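# Swap the pink and yellow flowers on the dryer pegs

## Task

Trade the places of the pink flower and the yellow flower, so the pink one ends on the peg the yellow one started on and the yellow one ends on the pink one's original peg. No stem may be left bent or deformed. At the end the dryer must still hang from its rail, and every flower must hang upside down, held by a clip on its stem.

## Robot and tools

Robot: two arms, left_arm and right_arm, each with a two-finger gripper. left_arm sits on the +y side of the scene. These are frame names, not image sides. Calibrated bases in the scene frame: left_arm at (+0.010, +0.307, +0.041) m, quat_wxyz (+1.000, 0, 0, -0.011). right_arm at (+0.045, -0.312, +0.038) m, quat_wxyz (+1.000, 0, 0, +0.015). A camera stand is fixed behind the arms.

Frames: the scene frame has its origin at table-top height, halfway between the arms' nominal bases, with +z up and +x pointing out over the table. Every hand pose, velocity, Hand target and wrist-camera pose is given in that arm's own base frame. Fixed cameras and the table use the scene frame. On a gripper, the fingers point along its +z axis and separate along its y axis. end_effector_position is the midpoint between the finger pads, roughly 1 cm short of the fingertips. Reported poses can be wrong by a few cm, more at long reach.

Row layout, shared by execute_actions and move: 16 plain numbers, always for both arms. First left_arm: x, y, z, qw, qx, qy, qz, opening. Then right_arm in the same order. x, y, z is an absolute target position in metres in that arm's base frame. The quaternion is an absolute target orientation, w first. Opening runs from -1 (closed) to +1 (fully open, 0.094 m). To keep an arm still, repeat its pose from the last result before it stopped, plus the opening you want. To keep an orientation, repeat your own target quaternion rather than the drifted measured one. A 0 opening is a real command, so resend the current opening to leave a gripper alone. Each control step limits orientation change to 40 degrees from the measured one. One action may fall short, so finish the rest with the next one.

execute_actions(actions, cameras): actions is a list of up to 15 rows per action, one row per 1/30 s step. If you give fewer rows, the last row holds. Each action lasts 0.5 s. An action is rejected for both arms if a target lies more than 0.6 m from that gripper's starting position along any of the gripper's axes. The first action is checked against the last reported state. An empty actions list returns the state plus images from all cameras. Otherwise images come only when cameras names them ("all", a list of names, or []).

move(target, speed, blend, opening_speed, grip_force, blocking, cameras): drives each gripper in a straight line from its Hand target to the absolute pose in target. target is one 16-number row or a list of up to 15 rows, with no 0.6 m limit. speed is m/s, from 0.002 to 4.3, default 0.25. Rotation is capped at twice that value in rad/s. speed is one number or one per target. blend, in metres, rounds corners at intermediate targets. 0 means stop at each one. opening_speed is the rate of opening change per second on the -1..1 scale, at least 0.2. Use it to close gently on stems. grip_force is the per-pad force cap in newtons, 10 to 50, either one value or one per arm. It stays set until you change it, and lower values close slowly. blocking=false returns after about 0.5 s while motion continues. A new move replaces the old one. A move is capped at 10 s in total. Paths do not avoid obstacles or the other arm. Faster moves lag more and hit harder. A target pushed beyond a contact presses harder. The result adds a move: line giving the ending (done, off_target, moving, held, fault) and any limits (paced = pose clipped, held = steps withheld). done means within 10 mm and 2 degrees. Neither done nor off_target tells you about contact.

wait(seconds 0–10, cameras): lets time pass with the last commands held. stop(cameras): brakes a running move. zoom_image(camera, region [x0, y0, x1, y1] in pixels, at most 504x504): enlarges part of a camera's latest image. read_manual(section "licences"): licence texts only. finished_scene(scene): the current scene's number. It ends the scene for good, so call it only after the flowers are swapped and stay put without the robot.

Cameras: cam_head_left, cam_head_right, cam_high, cam_low (each 672x504, fixed, scene frame), plus cam_left_wrist and cam_right_wrist on the hands. Calibration may be off by a few mm or degrees. Wrist images can lag while an arm moves.

Reading results: Hand target is where each arm is now being driven. Tool commands gives the current opening commands. grip_measured is the measured finger gap on the -1..1 scale. It reads slightly wide when empty and narrower than a squeezed part. The last Joint positions number per arm is the gap in metres. grip_effort_nm is the gripper motor's averaged effort: negative means closing. It is not a pad force, and n/a means not measured. Joint torques include the arm's own weight. Numbers 3 and 4 wrap at ±28 N m. Joint velocities may read within noise. Friction can leave a gripper a few cm off its commanded pose with no contact involved. MOTOR HOT warns of heating. OVER-TEMPERATURE FAULT means that arm has gone limp for 30–60 s or more. Heat builds when you hold loads, keep an arm stretched, or push at unreachable poses.

Avoid: the grippers, housings or wrist cameras touching each other, since the clearance check does not stop this. Do not close a gripper on the other arm's fingers. Do not strike fixed or heavy things, or drop or let go of moving parts. No object may leave the table. Do not bend or crush stems: close slowly with a reduced grip_force. Do not knock the dryer off its rail. Keep paths away from an arm's own base. Near its first joint's axis, small hand moves can swing the whole arm. Any arm stop costs, and objects may occasionally be nudged by outside pushes.

Each tool is called after "Call:" by a JSON object that holds its "fn" and its "kwargs".

## Session

Call:
{"fn": "execute_actions", "kwargs": {"actions": []}}

Scene clock: 0.00 s.
left_arm: end_effector_position=(+0.3950, +0.1380, +0.1075) grip_measured=+1.000 grip_effort_nm=n/a end_effector_quat_wxyz=(+0.420, -0.340, +0.717, +0.439) | right_arm: end_effector_position=(+0.1969, +0.0519, +0.2336) grip_measured=+1.000 grip_effort_nm=n/a end_effector_quat_wxyz=(-0.091, +0.758, -0.645, -0.006)
Joint positions: left_arm=[-0.061 1.502 0.571 0.122 -1.203 -0.41 0.094] | right_arm=[0.15 0.749 0.853 -1.546 -0.129 -1.573 0.094]
Joint velocities: within noise
Joint torques (N m): no reading
Heat: left arm: hottest elbow 32 °C; right arm: hottest waist 31 °C.
Hand target: left_arm +0.4033, +0.1375, +0.1146; +0.429, -0.345, +0.713, +0.435 | right_arm +0.2014, +0.0526, +0.2424; -0.099, +0.758, -0.644, +0.001
Tool commands: left_gripper/opening=+1.0 right_gripper/opening=+1.0

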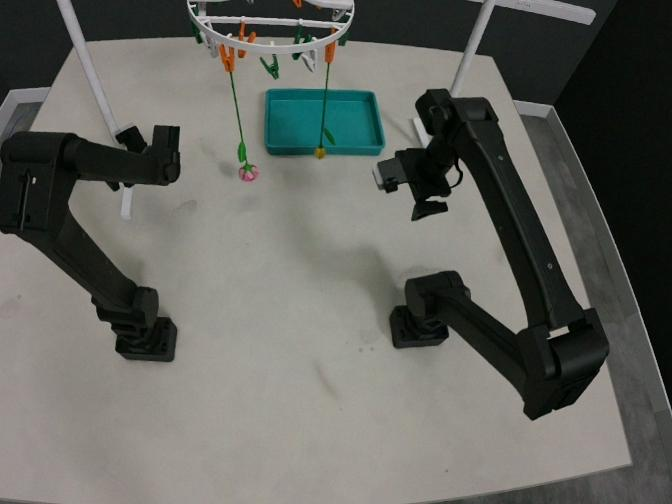

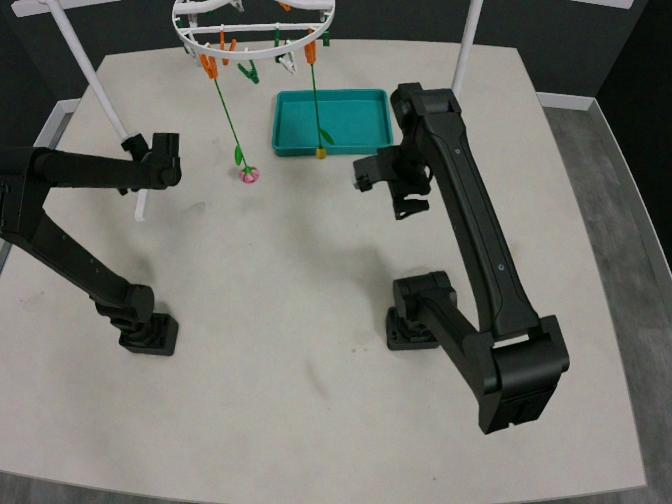

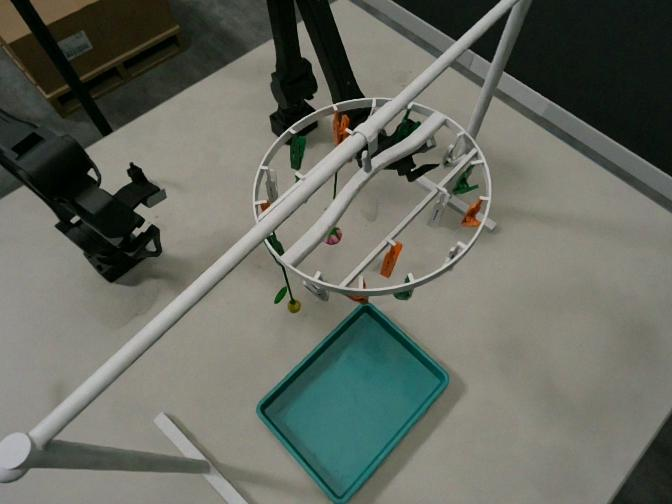

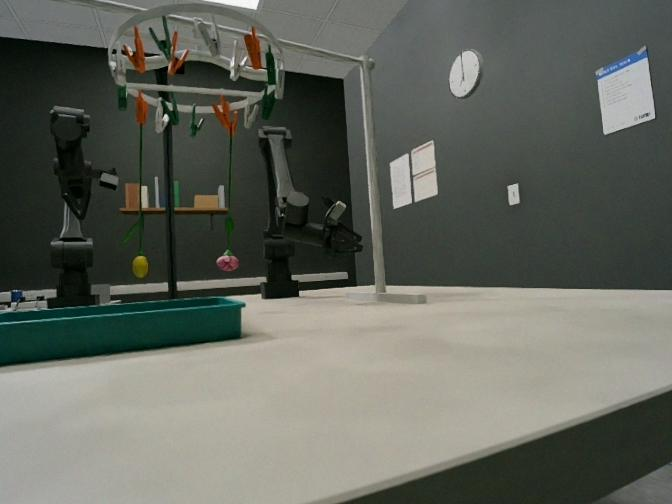

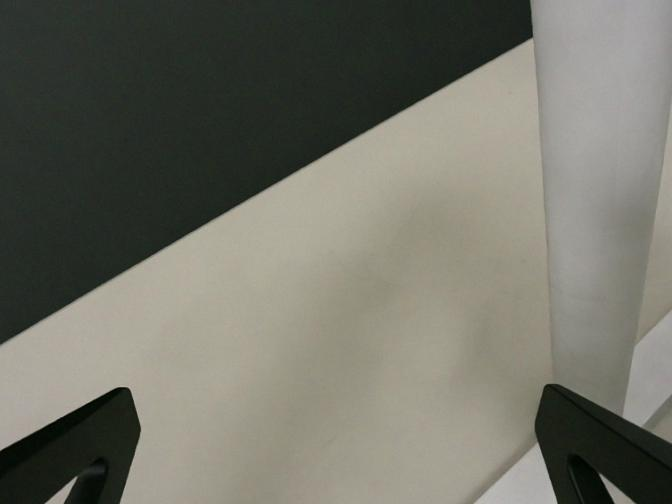

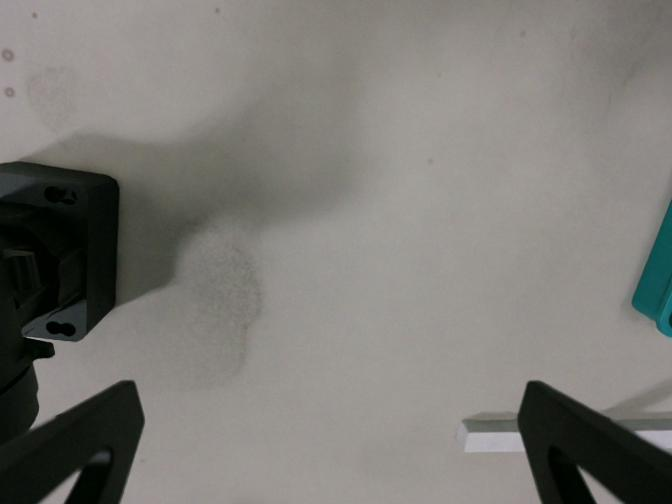

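Call:
{"fn": "zoom_image", "kwargs": {"camera": "cam_head_left", "region": [160, 0, 412, 189]}}

Call:
{"fn": "zoom_image", "kwargs": {"camera": "cam_head_right", "region": [150, 0, 402, 189]}}

Call:
{"fn": "zoom_image", "kwargs": {"camera": "cam_high", "region": [236, 84, 512, 324]}}

Call:
{"fn": "zoom_image", "kwargs": {"camera": "cam_low", "region": [92, 0, 312, 280]}}

Scaled by 2.000 from the camera's 672x504 image, which has a finer 960x720 frame.

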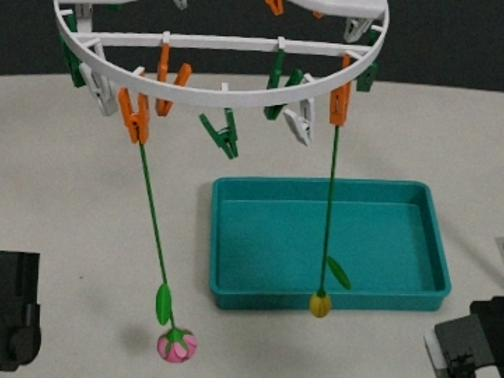

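Scaled by 2.000 from the camera's 672x504 image, which has a finer 960x720 frame.

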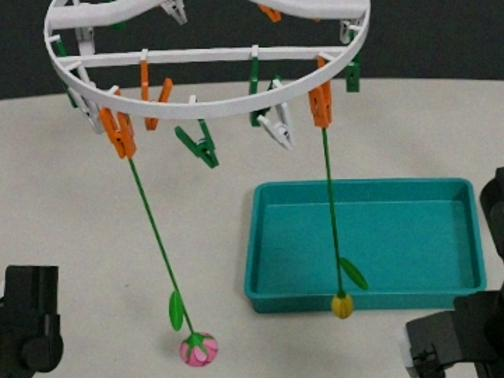

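Scaled by 1.826 from the camera's 672x504 image, which has a finer 960x720 frame.

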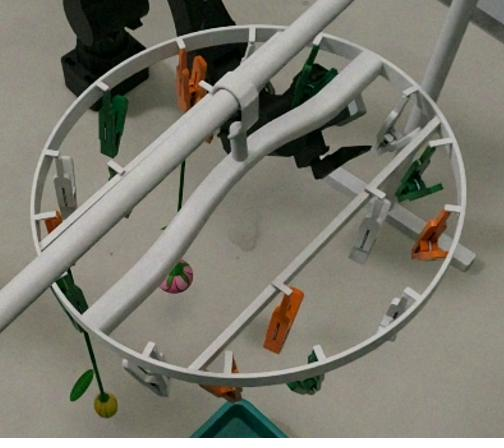

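Scaled by 1.800 from the camera's 672x504 image, which has a finer 960x720 frame.

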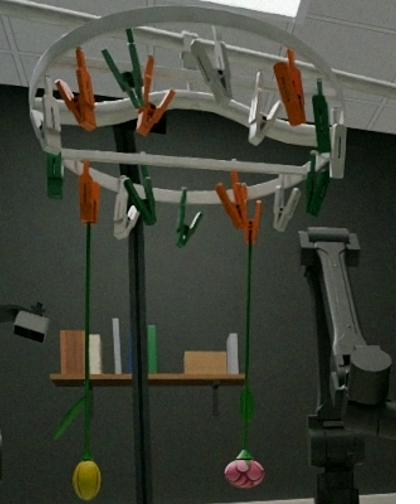

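Call:
{"fn": "zoom_image", "kwargs": {"camera": "cam_low", "region": [195, 80, 285, 150]}}

Call:
{"fn": "zoom_image", "kwargs": {"camera": "cam_low", "region": [105, 70, 195, 140]}}

Call:
{"fn": "zoom_image", "kwargs": {"camera": "cam_head_left", "region": [185, 20, 285, 95]}}

Call:
{"fn": "zoom_image", "kwargs": {"camera": "cam_head_right", "region": [260, 0, 360, 75]}}

Call:
{"fn": "zoom_image", "kwargs": {"camera": "cam_high", "region": [300, 90, 400, 165]}}

Call:
{"fn": "zoom_image", "kwargs": {"camera": "cam_high", "region": [240, 160, 340, 260]}}

Scaled by 5.600 from the camera's 672x504 image, which has a finer 960x720 frame.

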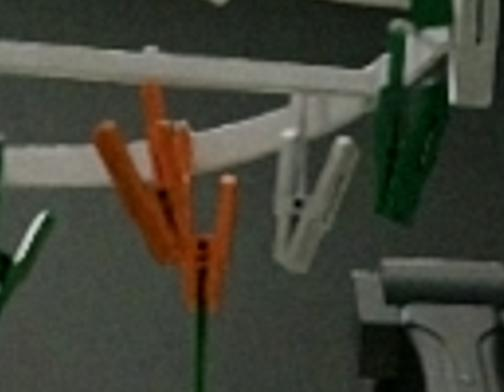

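Scaled by 5.600 from the camera's 672x504 image, which has a finer 960x720 frame.

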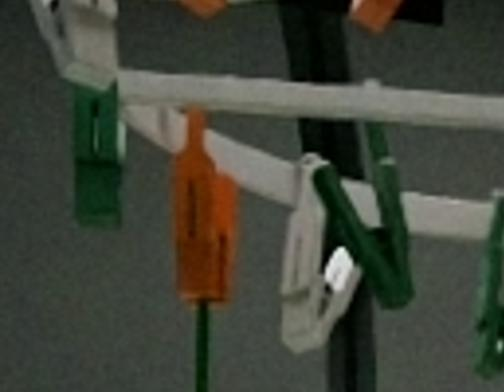

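Scaled by 5.040 from the camera's 672x504 image, which has a finer 960x720 frame.

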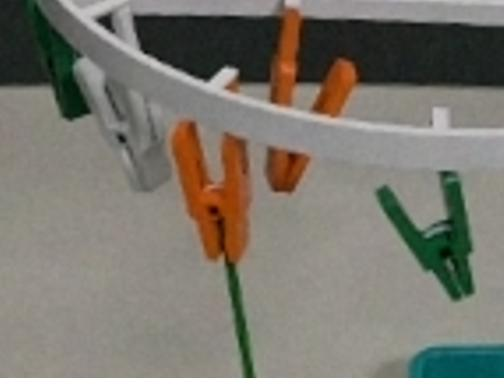

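Scaled by 5.040 from the camera's 672x504 image, which has a finer 960x720 frame.

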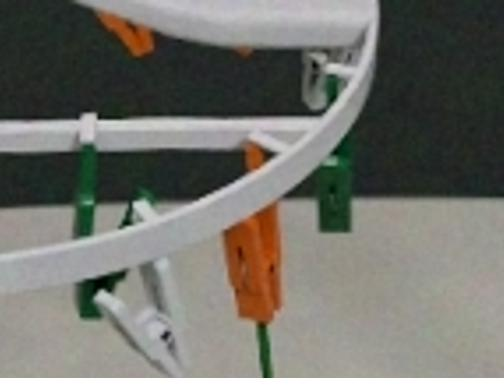

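Scaled by 5.040 from the camera's 672x504 image, which has a finer 960x720 frame.

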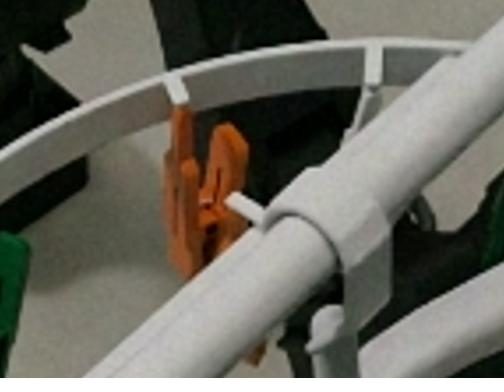

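Scaled by 5.040 from the camera's 672x504 image, which has a finer 960x720 frame.

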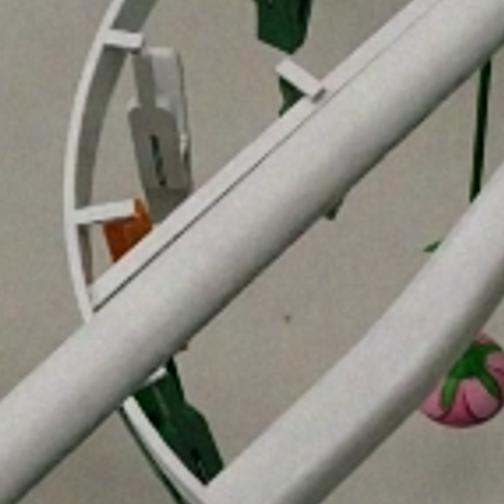

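Call:
{"fn": "move", "kwargs": {"target": [0.3044, -0.1494, 0.381, 0.8247, 0.1126, 0.5254, -0.1768, 1.0, 0.305, 0.14, 0.384, 0.8163, -0.135, 0.5201, 0.2119, 1.0], "speed": 0.35, "cameras": ["cam_left_wrist", "cam_right_wrist", "cam_head_left", "cam_high", "cam_low"]}}

Scene clock: 111.10 s.
left_arm: end_effector_position=(+0.3019, -0.1434, +0.3463) grip_measured=+1.000 grip_effort_nm=-0.03 end_effector_quat_wxyz=(+0.809, +0.119, +0.552, -0.163) | right_arm: end_effector_position=(+0.3063, +0.1372, +0.3910) grip_measured=+1.000 grip_effort_nm=0.00 end_effector_quat_wxyz=(+0.820, -0.137, +0.517, +0.202)
Joint positions: left_arm=[-0.472 0.61 0.216 0.765 -0.057 0.035 0.094] | right_arm=[0.354 0.603 0.293 0.755 -0.132 0.044 0.094]
Joint torques (N m): left_arm=[1.79 0.79 12.29 2.65 0.15 -0.06] | right_arm=[1.49 2.32 7.9 2.35 0.12 0.19]
Heat: left arm: hottest elbow 38 °C; right arm: hottest elbow 37 °C.
Hand target: left_arm +0.3025, -0.1482, +0.3801; +0.825, +0.113, +0.526, -0.177 | right_arm +0.3050, +0.1399, +0.3840; +0.816, -0.135, +0.520, +0.212
Off the commanded pose: left_arm 0.035 m, 4 deg | right_arm 0.008 m, 1 deg.
move: off_target (left_arm)
camera_calibration:
cam_left_wrist: T_world_to_cam=[[-0.385596, -0.922374, -0.0232623, -0.00787612], [-0.0497186, 0.0459469, -0.997706, 0.404896], [0.921327, -0.383555, -0.0635761, -0.218695], [0, 0, 0, 1]] pos_world=[0.218583, -0.10975, 0.38988]
cam_right_wrist: T_world_to_cam=[[0.473889, -0.880157, 0.0274415, -0.0361664], [0.0244933, -0.0179761, -0.999538, 0.426097], [0.880244, 0.474342, 0.0130393, -0.250953], [0, 0, 0, 1]] pos_world=[0.227602, 0.0948648, 0.430165]
Images, in order (width x height): cam_head_left 672x504, cam_high 672x504, cam_low 672x504, cam_left_wrist 672x504, cam_right_wrist 672x504.

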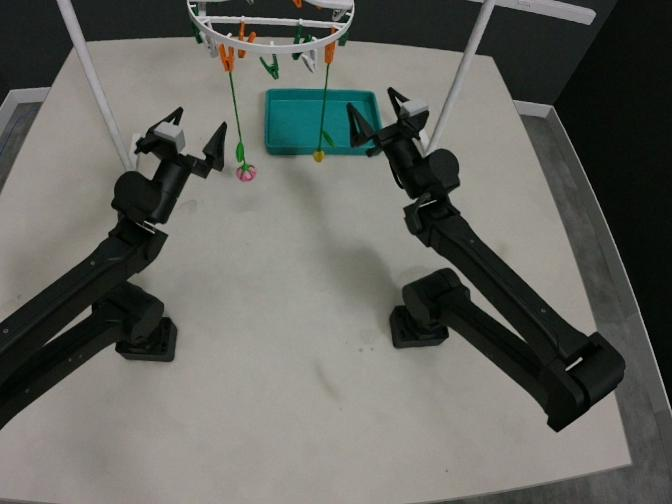

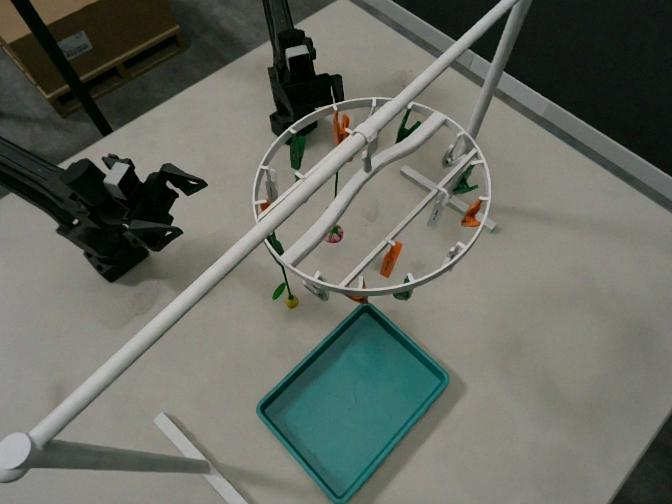

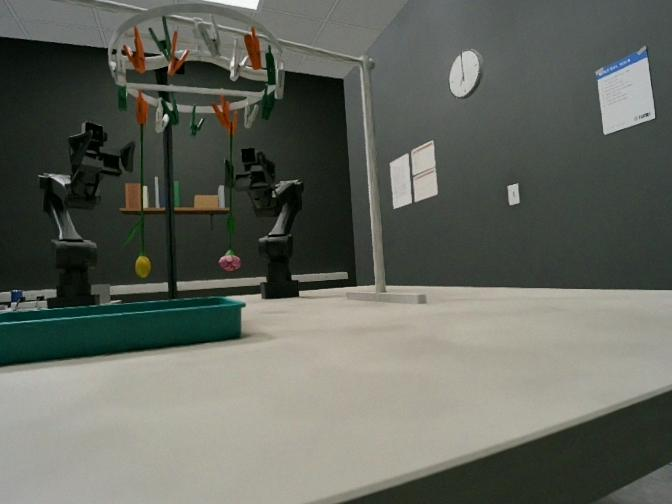

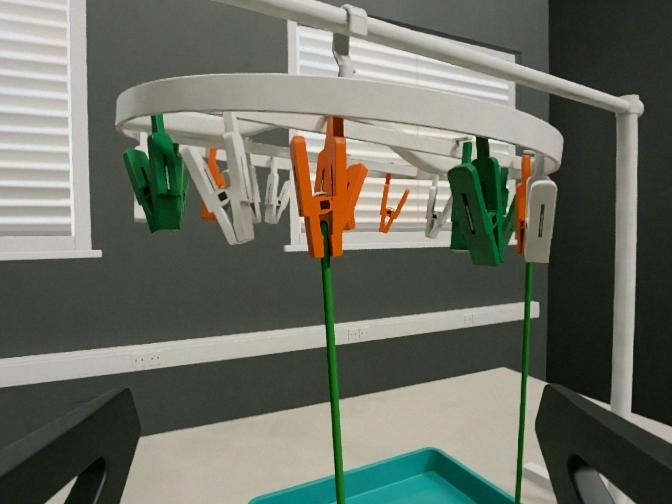

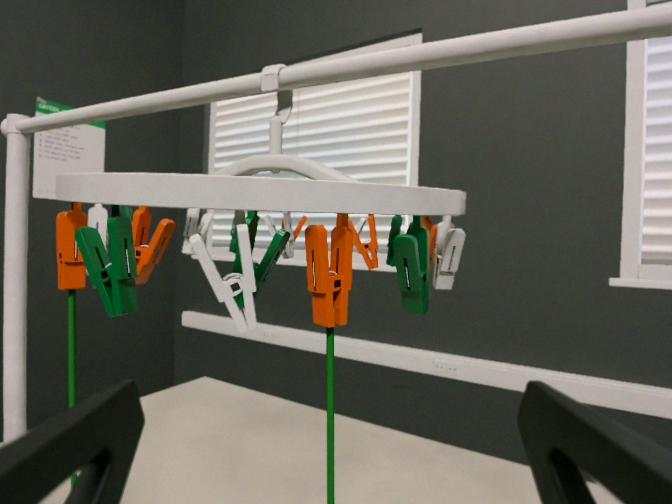

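Call:
{"fn": "zoom_image", "kwargs": {"camera": "cam_left_wrist", "region": [110, 70, 410, 270]}}

Call:
{"fn": "zoom_image", "kwargs": {"camera": "cam_left_wrist", "region": [270, 100, 390, 270]}}

Call:
{"fn": "zoom_image", "kwargs": {"camera": "cam_right_wrist", "region": [40, 170, 480, 340]}}

Call:
{"fn": "zoom_image", "kwargs": {"camera": "cam_right_wrist", "region": [270, 180, 390, 340]}}

Scaled by 1.680 from the camera's 672x504 image, which has a finer 960x720 frame.

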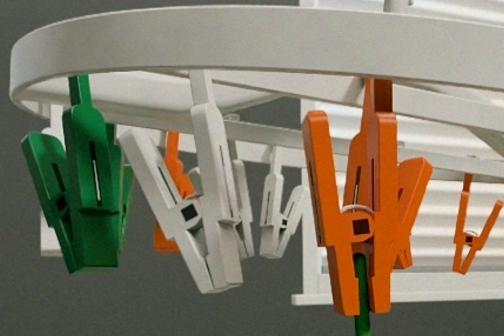

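Scaled by 2.965 from the camera's 672x504 image, which has a finer 960x720 frame.

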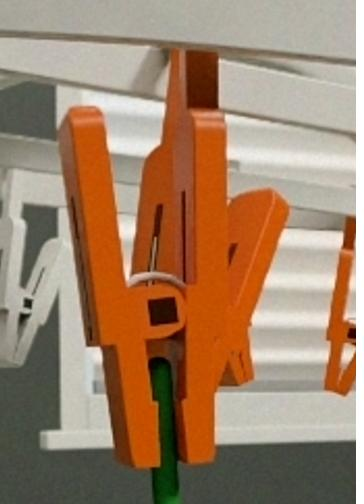

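Scaled by 1.145 from the camera's 672x504 image, which has a finer 960x720 frame.

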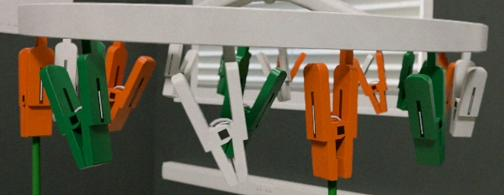

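Scaled by 3.150 from the camera's 672x504 image, which has a finer 960x720 frame.

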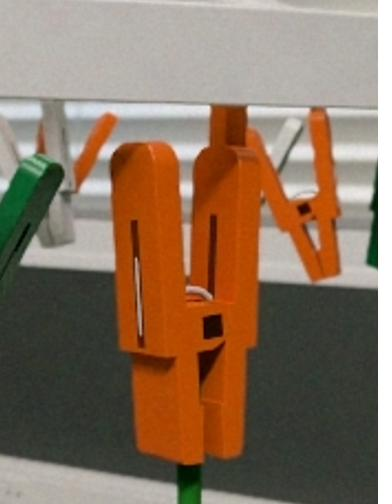

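Call:
{"fn": "zoom_image", "kwargs": {"camera": "cam_left_wrist", "region": [420, 110, 580, 280]}}

Call:
{"fn": "zoom_image", "kwargs": {"camera": "cam_right_wrist", "region": [40, 180, 200, 340]}}

Call:
{"fn": "zoom_image", "kwargs": {"camera": "cam_high", "region": [240, 90, 400, 220]}}

Scaled by 2.965 from the camera's 672x504 image, which has a finer 960x720 frame.

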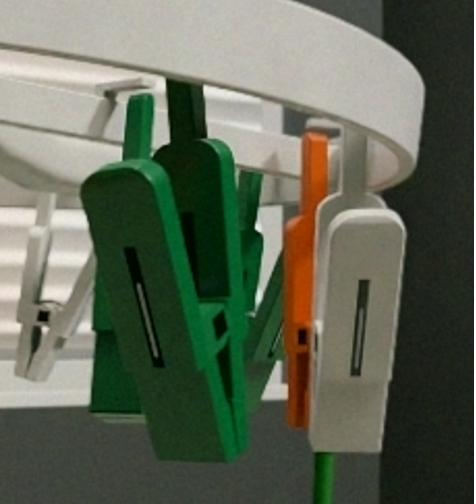

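Scaled by 3.150 from the camera's 672x504 image, which has a finer 960x720 frame.

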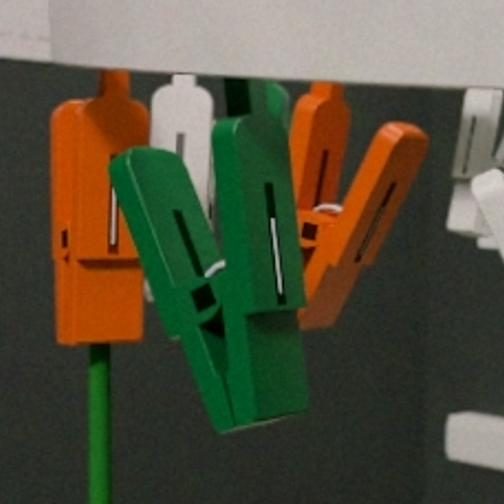

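Scaled by 3.150 from the camera's 672x504 image, which has a finer 960x720 frame.

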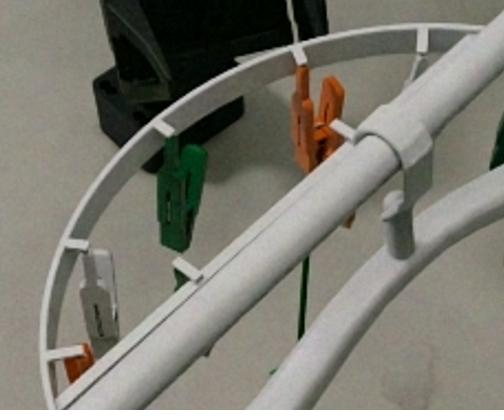

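Call:
{"fn": "move", "kwargs": {"target": [[0.392, -0.098, 0.325, 0.6348, 0.3651, 0.4871, -0.4758, -0.15, 0.30, 0.27, 0.40, 0.8402, -0.0468, 0.5353, 0.0735, -0.04], [0.392, -0.098, 0.325, 0.6348, 0.3651, 0.4871, -0.4758, -0.15, 0.32, 0.42, 0.409, 0.8418, 0.0328, 0.5363, -0.0515, -0.04]], "speed": 0.3, "blend": [0.03, 0], "cameras": ["all"]}}

Scene clock: 307.33 s.
left_arm: end_effector_position=(+0.3820, -0.1027, +0.3124) grip_measured=-0.148 grip_effort_nm=-0.12 end_effector_quat_wxyz=(+0.617, +0.352, +0.542, -0.448) | right_arm: end_effector_position=(+0.3165, +0.4131, +0.3955) grip_measured=-0.039 grip_effort_nm=-0.08 end_effector_quat_wxyz=(+0.825, -0.003, +0.564, -0.039)
Joint positions: left_arm=[0.179 1.364 0.54 1.551 1.322 -0.765 0.04] | right_arm=[1.219 1.597 0.939 1.569 1.091 -0.905 0.045]
Joint torques (N m): left_arm=[3.02 -5.71 8.69 1.62 -0.4 -0.07] | right_arm=[0.32 -12.69 10.35 1.35 -0.55 -0.13]
Heat: left arm: hottest elbow 56 °C; right arm: hottest elbow 34 °C.
Hand target: left_arm +0.3914, -0.0985, +0.3250; +0.628, +0.359, +0.533, -0.439 | right_arm +0.3199, +0.4192, +0.4090; +0.829, +0.011, +0.558, -0.035
Off the commanded pose: left_arm 0.017 m, 8 deg | right_arm 0.016 m, 6 deg.
joint sent to its limit (left arm) — joint 4 (wrist pitch), upper limit. The joint targets are off in orientation, not in position.
joint sent to its limit (right arm) — joint 4 (wrist pitch), upper limit. The joint targets are off in orientation, not in position.
move: off_target (left_arm, right_arm)
camera_calibration:
cam_left_wrist: T_world_to_cam=[[-0.933059, -0.35754, 0.0395768, 0.307299], [-0.130992, 0.235241, -0.963069, 0.412857], [0.335025, -0.903785, -0.266329, -0.0451513], [0, 0, 0, 1]] pos_world=[0.355936, -0.0280566, 0.373423]
cam_right_wrist: T_world_to_cam=[[-0.0600239, -0.996455, 0.0589465, 0.406267], [-0.0584236, -0.0554447, -0.996751, 0.475862], [0.996486, -0.0632728, -0.0548885, -0.178713], [0, 0, 0, 1]] pos_world=[0.230272, 0.419903, 0.440558]

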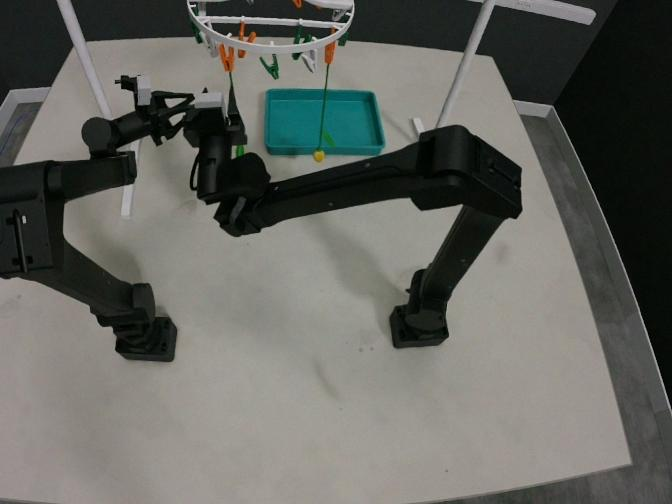

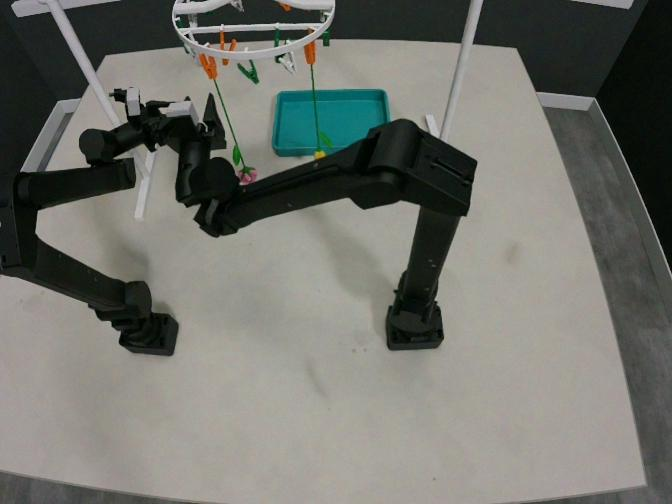

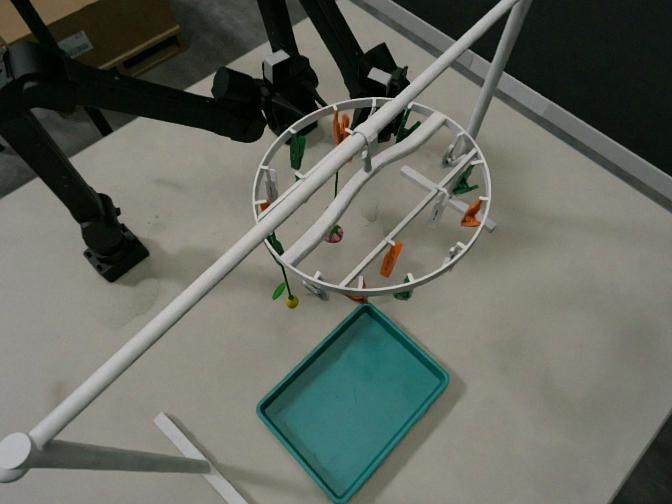

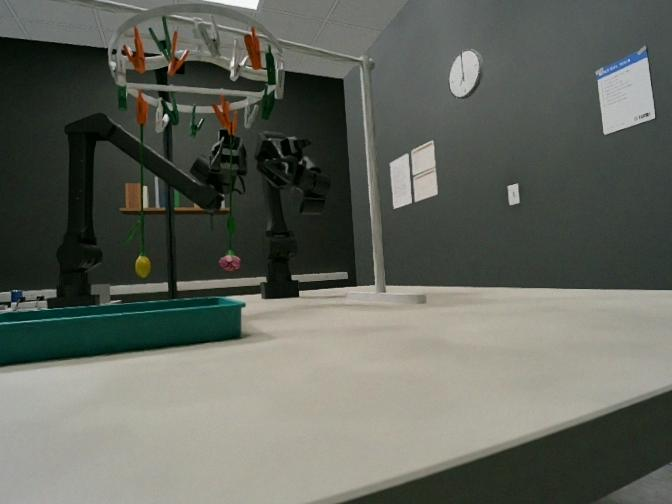

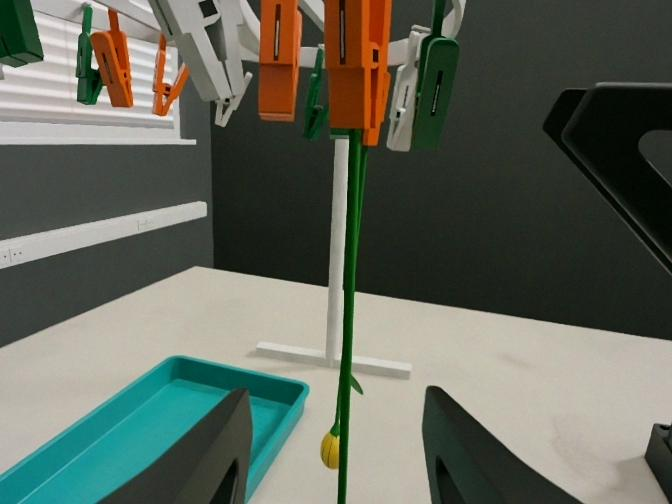

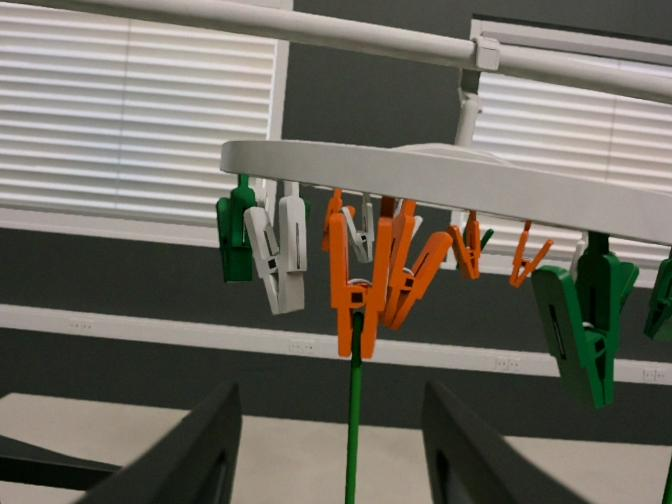

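Call:
{"fn": "zoom_image", "kwargs": {"camera": "cam_right_wrist", "region": [300, 170, 460, 380]}}

Call:
{"fn": "zoom_image", "kwargs": {"camera": "cam_left_wrist", "region": [240, 0, 480, 200]}}

Scaled by 2.400 from the camera's 672x504 image, which has a finer 960x720 frame.

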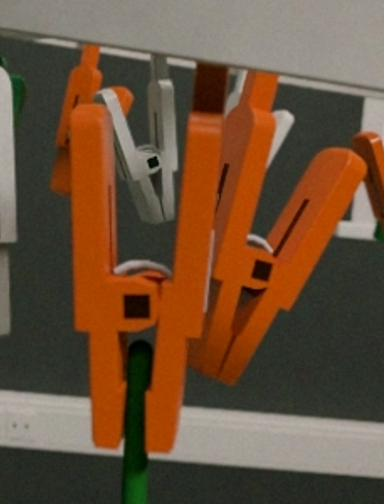

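Scaled by 2.100 from the camera's 672x504 image, which has a finer 960x720 frame.

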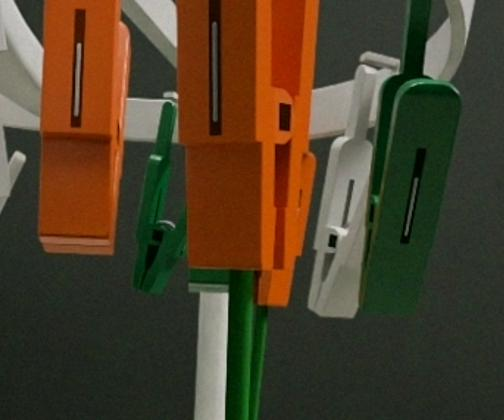

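Call:
{"fn": "move", "kwargs": {"target": [0.400, -0.1435, 0.336, 0.6404, 0.3564, 0.5186, -0.4401, -0.15, 0.3925, 0.4075, 0.440, 0.8282, 0.0244, 0.5587, -0.0361, -0.15], "speed": 0.15, "cameras": ["cam_left_wrist", "cam_right_wrist", "cam_low"]}}

Scene clock: 354.83 s.
left_arm: end_effector_position=(+0.3936, -0.1402, +0.3135) grip_measured=-0.148 grip_effort_nm=-0.12 end_effector_quat_wxyz=(+0.626, +0.340, +0.537, -0.451) | right_arm: end_effector_position=(+0.3874, +0.4054, +0.4153) grip_measured=-0.149 grip_effort_nm=-0.08 end_effector_quat_wxyz=(+0.822, +0.001, +0.567, -0.053)
Joint positions: left_arm=[0.057 1.336 0.54 1.344 1.194 -0.576 0.04] | right_arm=[1.076 1.587 1.021 1.307 1.015 -0.724 0.04]
Joint torques (N m): left_arm=[1.9 -7.65 9.28 0.9 -0.36 0.18] | right_arm=[0.03 -15.38 11.25 0.8 -0.45 0.21]
Heat: left arm: hottest elbow 55 °C; right arm: hottest elbow 36 °C.
Hand target: left_arm +0.3988, -0.1432, +0.3359; +0.641, +0.356, +0.518, -0.440 | right_arm +0.3916, +0.4063, +0.4397; +0.828, +0.024, +0.558, -0.036
Off the commanded pose: left_arm 0.024 m, 4 deg | right_arm 0.025 m, 4 deg.
move: off_target (left_arm, right_arm)
camera_calibration:
cam_left_wrist: T_world_to_cam=[[-0.92806, -0.369522, 0.0464621, 0.298855], [-0.130353, 0.205425, -0.969953, 0.422013], [0.348875, -0.906231, -0.238815, -0.0970277], [0, 0, 0, 1]] pos_world=[0.366216, -0.0641877, 0.372275]
cam_right_wrist: T_world_to_cam=[[-0.0856061, -0.993941, 0.068935, 0.406428], [-0.0691492, -0.063095, -0.995609, 0.50619], [0.993927, -0.089997, -0.063329, -0.233466], [0, 0, 0, 1]] pos_world=[0.301844, 0.414892, 0.461165]
Images, in order (width x height): cam_low 672x504, cam_left_wrist 672x504, cam_right_wrist 672x504.

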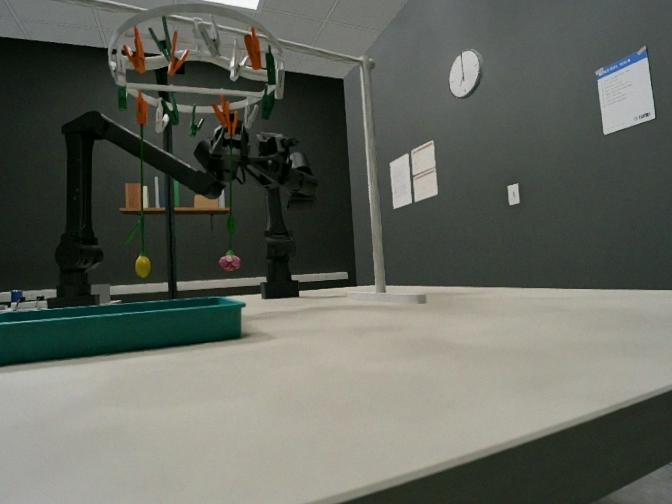

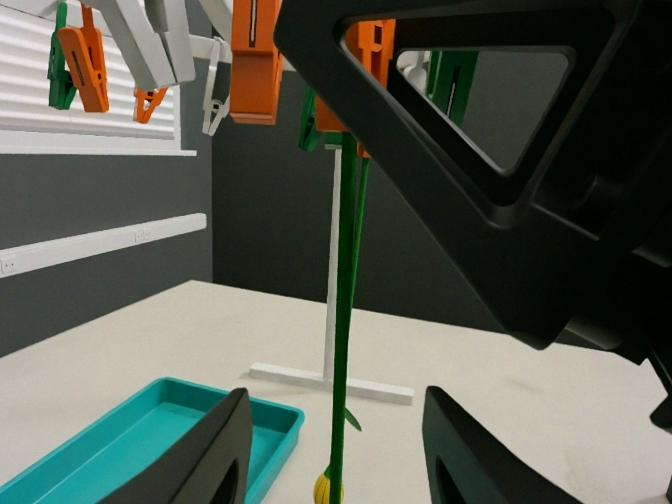

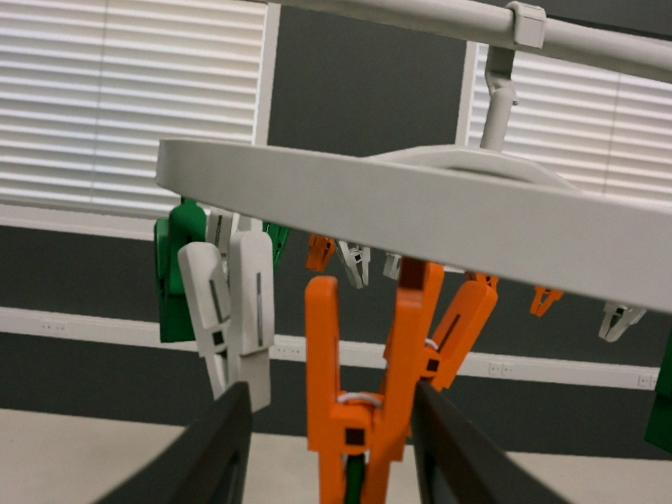

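Call:
{"fn": "move", "kwargs": {"target": [0.4065, -0.1673, 0.346, 0.6404, 0.3564, 0.5186, -0.4401, -0.15, 0.3922, 0.4015, 0.456, 0.8282, 0.0244, 0.5587, -0.0361, -0.2], "speed": 0.1, "cameras": ["cam_left_wrist", "cam_right_wrist"]}}

Scene clock: 366.40 s.
left_arm: end_effector_position=(+0.4005, -0.1634, +0.3211) grip_measured=-0.148 grip_effort_nm=-0.12 end_effector_quat_wxyz=(+0.625, +0.340, +0.539, -0.451) | right_arm: end_effector_position=(+0.3855, +0.4010, +0.4312) grip_measured=-0.199 grip_effort_nm=-0.08 end_effector_quat_wxyz=(+0.822, +0.000, +0.567, -0.051)
Joint positions: left_arm=[-0.013 1.307 0.565 1.203 1.134 -0.483 0.04] | right_arm=[1.074 1.55 1.026 1.259 1.011 -0.717 0.038]
Joint torques (N m): left_arm=[1.9 -7.65 9.84 0.99 -0.31 0.13] | right_arm=[-0.32 -14.68 11.52 0.83 -0.45 0.18]
Heat: left arm: hottest elbow 54 °C; right arm: hottest elbow 40 °C.
Hand target: left_arm +0.4052, -0.1669, +0.3459; +0.641, +0.356, +0.518, -0.440 | right_arm +0.3911, +0.4003, +0.4557; +0.828, +0.024, +0.558, -0.036
Off the commanded pose: left_arm 0.026 m, 4 deg | right_arm 0.026 m, 4 deg.
move: off_target (left_arm, right_arm)
camera_calibration:
cam_left_wrist: T_world_to_cam=[[-0.927937, -0.369718, 0.0473529, 0.295898], [-0.132607, 0.208724, -0.968943, 0.43617], [0.348352, -0.905397, -0.24271, -0.117127], [0, 0, 0, 1]] pos_world=[0.373216, -0.0876866, 0.380184]
cam_right_wrist: T_world_to_cam=[[-0.0813234, -0.994329, 0.0685274, 0.39947], [-0.0688322, -0.062988, -0.995638, 0.52146], [0.994308, -0.0856855, -0.0633195, -0.232895], [0, 0, 0, 1]] pos_world=[0.299949, 0.410094, 0.477064]
Images, in order (width x height): cam_left_wrist 672x504, cam_right_wrist 672x504.

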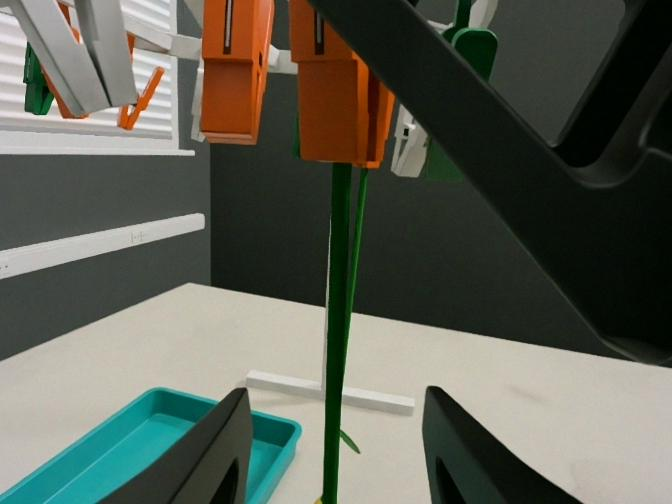

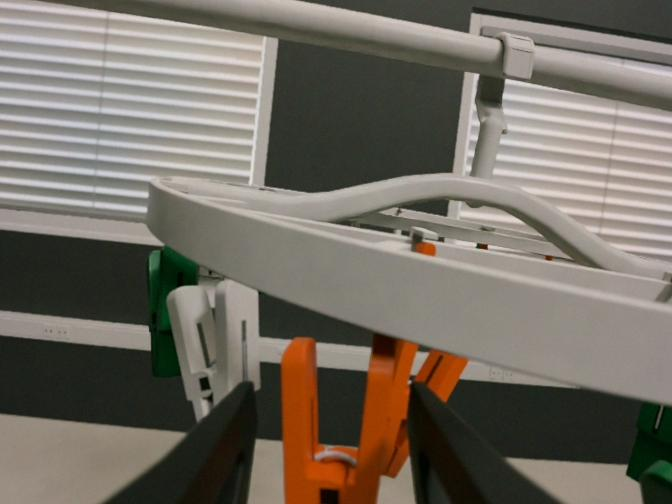

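Call:
{"fn": "move", "kwargs": {"target": [[0.4131, -0.1865, 0.351, 0.6404, 0.3564, 0.5186, -0.4401, -0.15, 0.3922, 0.4015, 0.459, 0.8282, 0.0244, 0.5587, -0.0361, -0.48], [0.4131, -0.1865, 0.351, 0.6404, 0.3564, 0.5186, -0.4401, -0.95, 0.3922, 0.4015, 0.459, 0.8282, 0.0244, 0.5587, -0.0361, -0.48]], "speed": 0.08, "opening_speed": 0.6, "grip_force": [15, 40], "cameras": ["cam_left_wrist", "cam_right_wrist"]}}

Scene clock: 383.57 s.
left_arm: end_effector_position=(+0.4069, -0.1820, +0.3252) grip_measured=-0.921 grip_effort_nm=-0.40 end_effector_quat_wxyz=(+0.625, +0.342, +0.539, -0.449) | right_arm: end_effector_position=(+0.3858, +0.4016, +0.4307) grip_measured=-0.478 grip_effort_nm=-0.14 end_effector_quat_wxyz=(+0.821, -0.003, +0.568, -0.052)
Joint positions: left_arm=[-0.067 1.303 0.589 1.123 1.086 -0.424 0.004] | right_arm=[1.074 1.549 1.026 1.251 1.01 -0.716 0.025]
Joint torques (N m): left_arm=[1.9 -7.71 10.17 1.06 -0.26 0.16] | right_arm=[-0.21 -15.15 11.79 0.81 -0.41 0.2]
Heat: left arm: hottest elbow 53 °C; right arm: hottest elbow 44 °C.
Hand target: left_arm +0.4117, -0.1860, +0.3508; +0.641, +0.356, +0.519, -0.440 | right_arm +0.3909, +0.4001, +0.4586; +0.829, +0.024, +0.558, -0.036
Off the commanded pose: left_arm 0.027 m, 4 deg | right_arm 0.029 m, 4 deg.
grip_force (N): 15, 40
move: off_target (left_arm, right_arm); target 2's new opening was sent with left_arm's hand 0.027 m and 4 deg from that target
camera_calibration:
cam_left_wrist: T_world_to_cam=[[-0.927719, -0.370656, 0.0441752, 0.295633], [-0.130833, 0.212041, -0.968463, 0.444496], [0.349599, -0.904242, -0.245208, -0.134714], [0, 0, 0, 1]] pos_world=[0.379515, -0.106487, 0.384386]
cam_right_wrist: T_world_to_cam=[[-0.0804261, -0.993958, 0.0746931, 0.396959], [-0.0715822, -0.0689828, -0.995046, 0.524253], [0.994187, -0.0853744, -0.0656017, -0.232248], [0, 0, 0, 1]] pos_world=[0.300351, 0.410897, 0.47677]
Images, in order (width x height): cam_left_wrist 672x504, cam_right_wrist 672x504.

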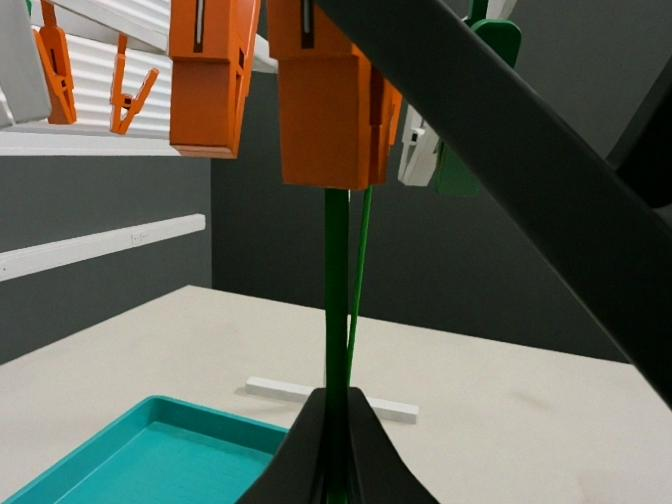

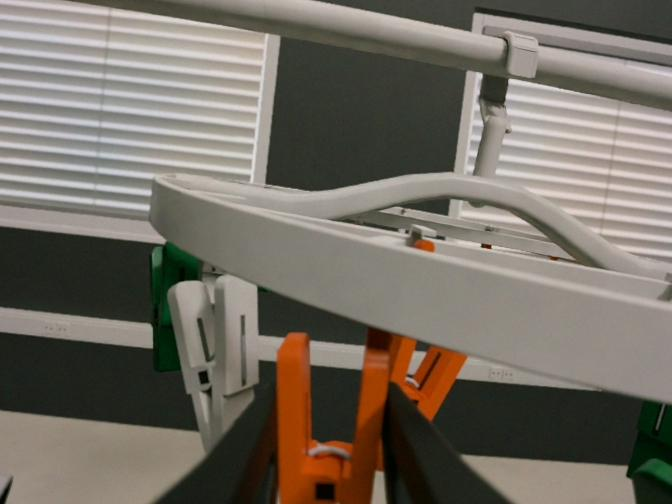

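Call:
{"fn": "move", "kwargs": {"target": [0.4131, -0.1865, 0.351, 0.6404, 0.3564, 0.5186, -0.4401, -1.0, 0.3922, 0.4015, 0.459, 0.8282, 0.0244, 0.5587, -0.0361, -0.72], "speed": 0.08, "opening_speed": 0.5, "cameras": ["cam_left_wrist", "cam_right_wrist", "cam_low"]}}

Scene clock: 388.93 s.
left_arm: end_effector_position=(+0.4069, -0.1820, +0.3252) grip_measured=-0.921 grip_effort_nm=-0.42 end_effector_quat_wxyz=(+0.625, +0.342, +0.539, -0.449) | right_arm: end_effector_position=(+0.3858, +0.4016, +0.4322) grip_measured=-0.576 grip_effort_nm=-0.85 end_effector_quat_wxyz=(+0.822, -0.002, +0.568, -0.052)
Joint positions: left_arm=[-0.067 1.303 0.589 1.123 1.086 -0.424 0.004] | right_arm=[1.074 1.548 1.028 1.251 1.01 -0.716 0.02]
Joint torques (N m): left_arm=[1.9 -7.77 10.15 1.03 -0.26 0.17] | right_arm=[-0.15 -14.92 11.63 0.95 -0.41 0.19]
Heat: left arm: hottest elbow 54 °C; right arm: hottest elbow 45 °C.
Hand target: left_arm +0.4118, -0.1860, +0.3507; +0.641, +0.356, +0.519, -0.440 | right_arm +0.3910, +0.4001, +0.4585; +0.828, +0.024, +0.558, -0.036
Off the commanded pose: left_arm 0.027 m, 4 deg | right_arm 0.028 m, 4 deg.
grip_force (N): 15, 40
move: off_target (left_arm, right_arm)
camera_calibration:
cam_left_wrist: T_world_to_cam=[[-0.927719, -0.370656, 0.0441752, 0.295633], [-0.130833, 0.212041, -0.968463, 0.444496], [0.349599, -0.904242, -0.245208, -0.134714], [0, 0, 0, 1]] pos_world=[0.379515, -0.106487, 0.384386]
cam_right_wrist: T_world_to_cam=[[-0.0804006, -0.994167, 0.0718806, 0.39807], [-0.0703024, -0.0662786, -0.995321, 0.524259], [0.99428, -0.0850778, -0.0645635, -0.23272], [0, 0, 0, 1]] pos_world=[0.30025, 0.410696, 0.478167]
Images, in order (width x height): cam_low 672x504, cam_left_wrist 672x504, cam_right_wrist 672x504.

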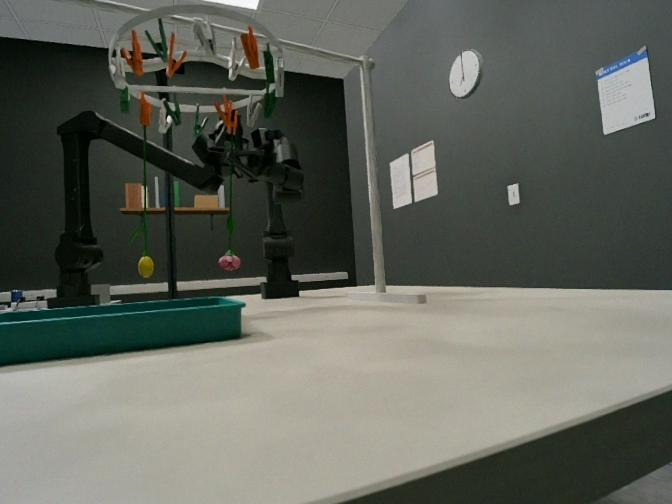

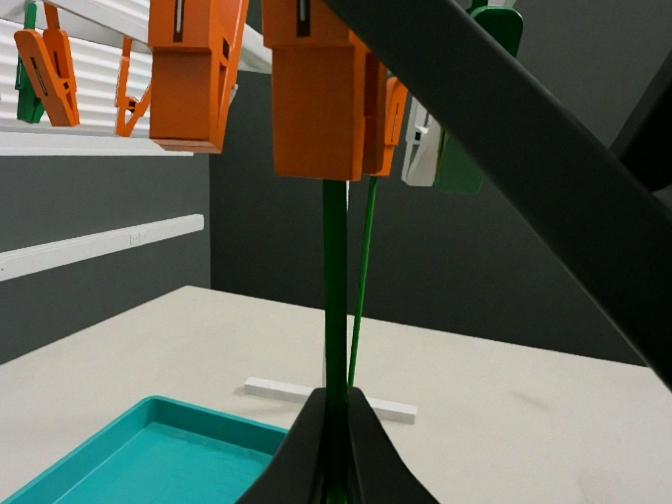

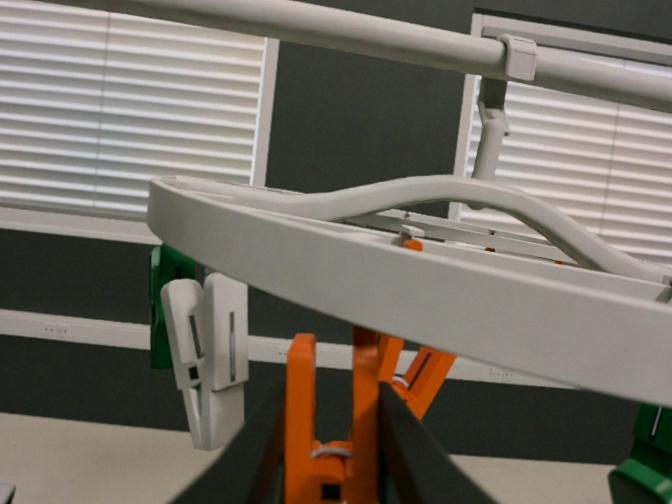

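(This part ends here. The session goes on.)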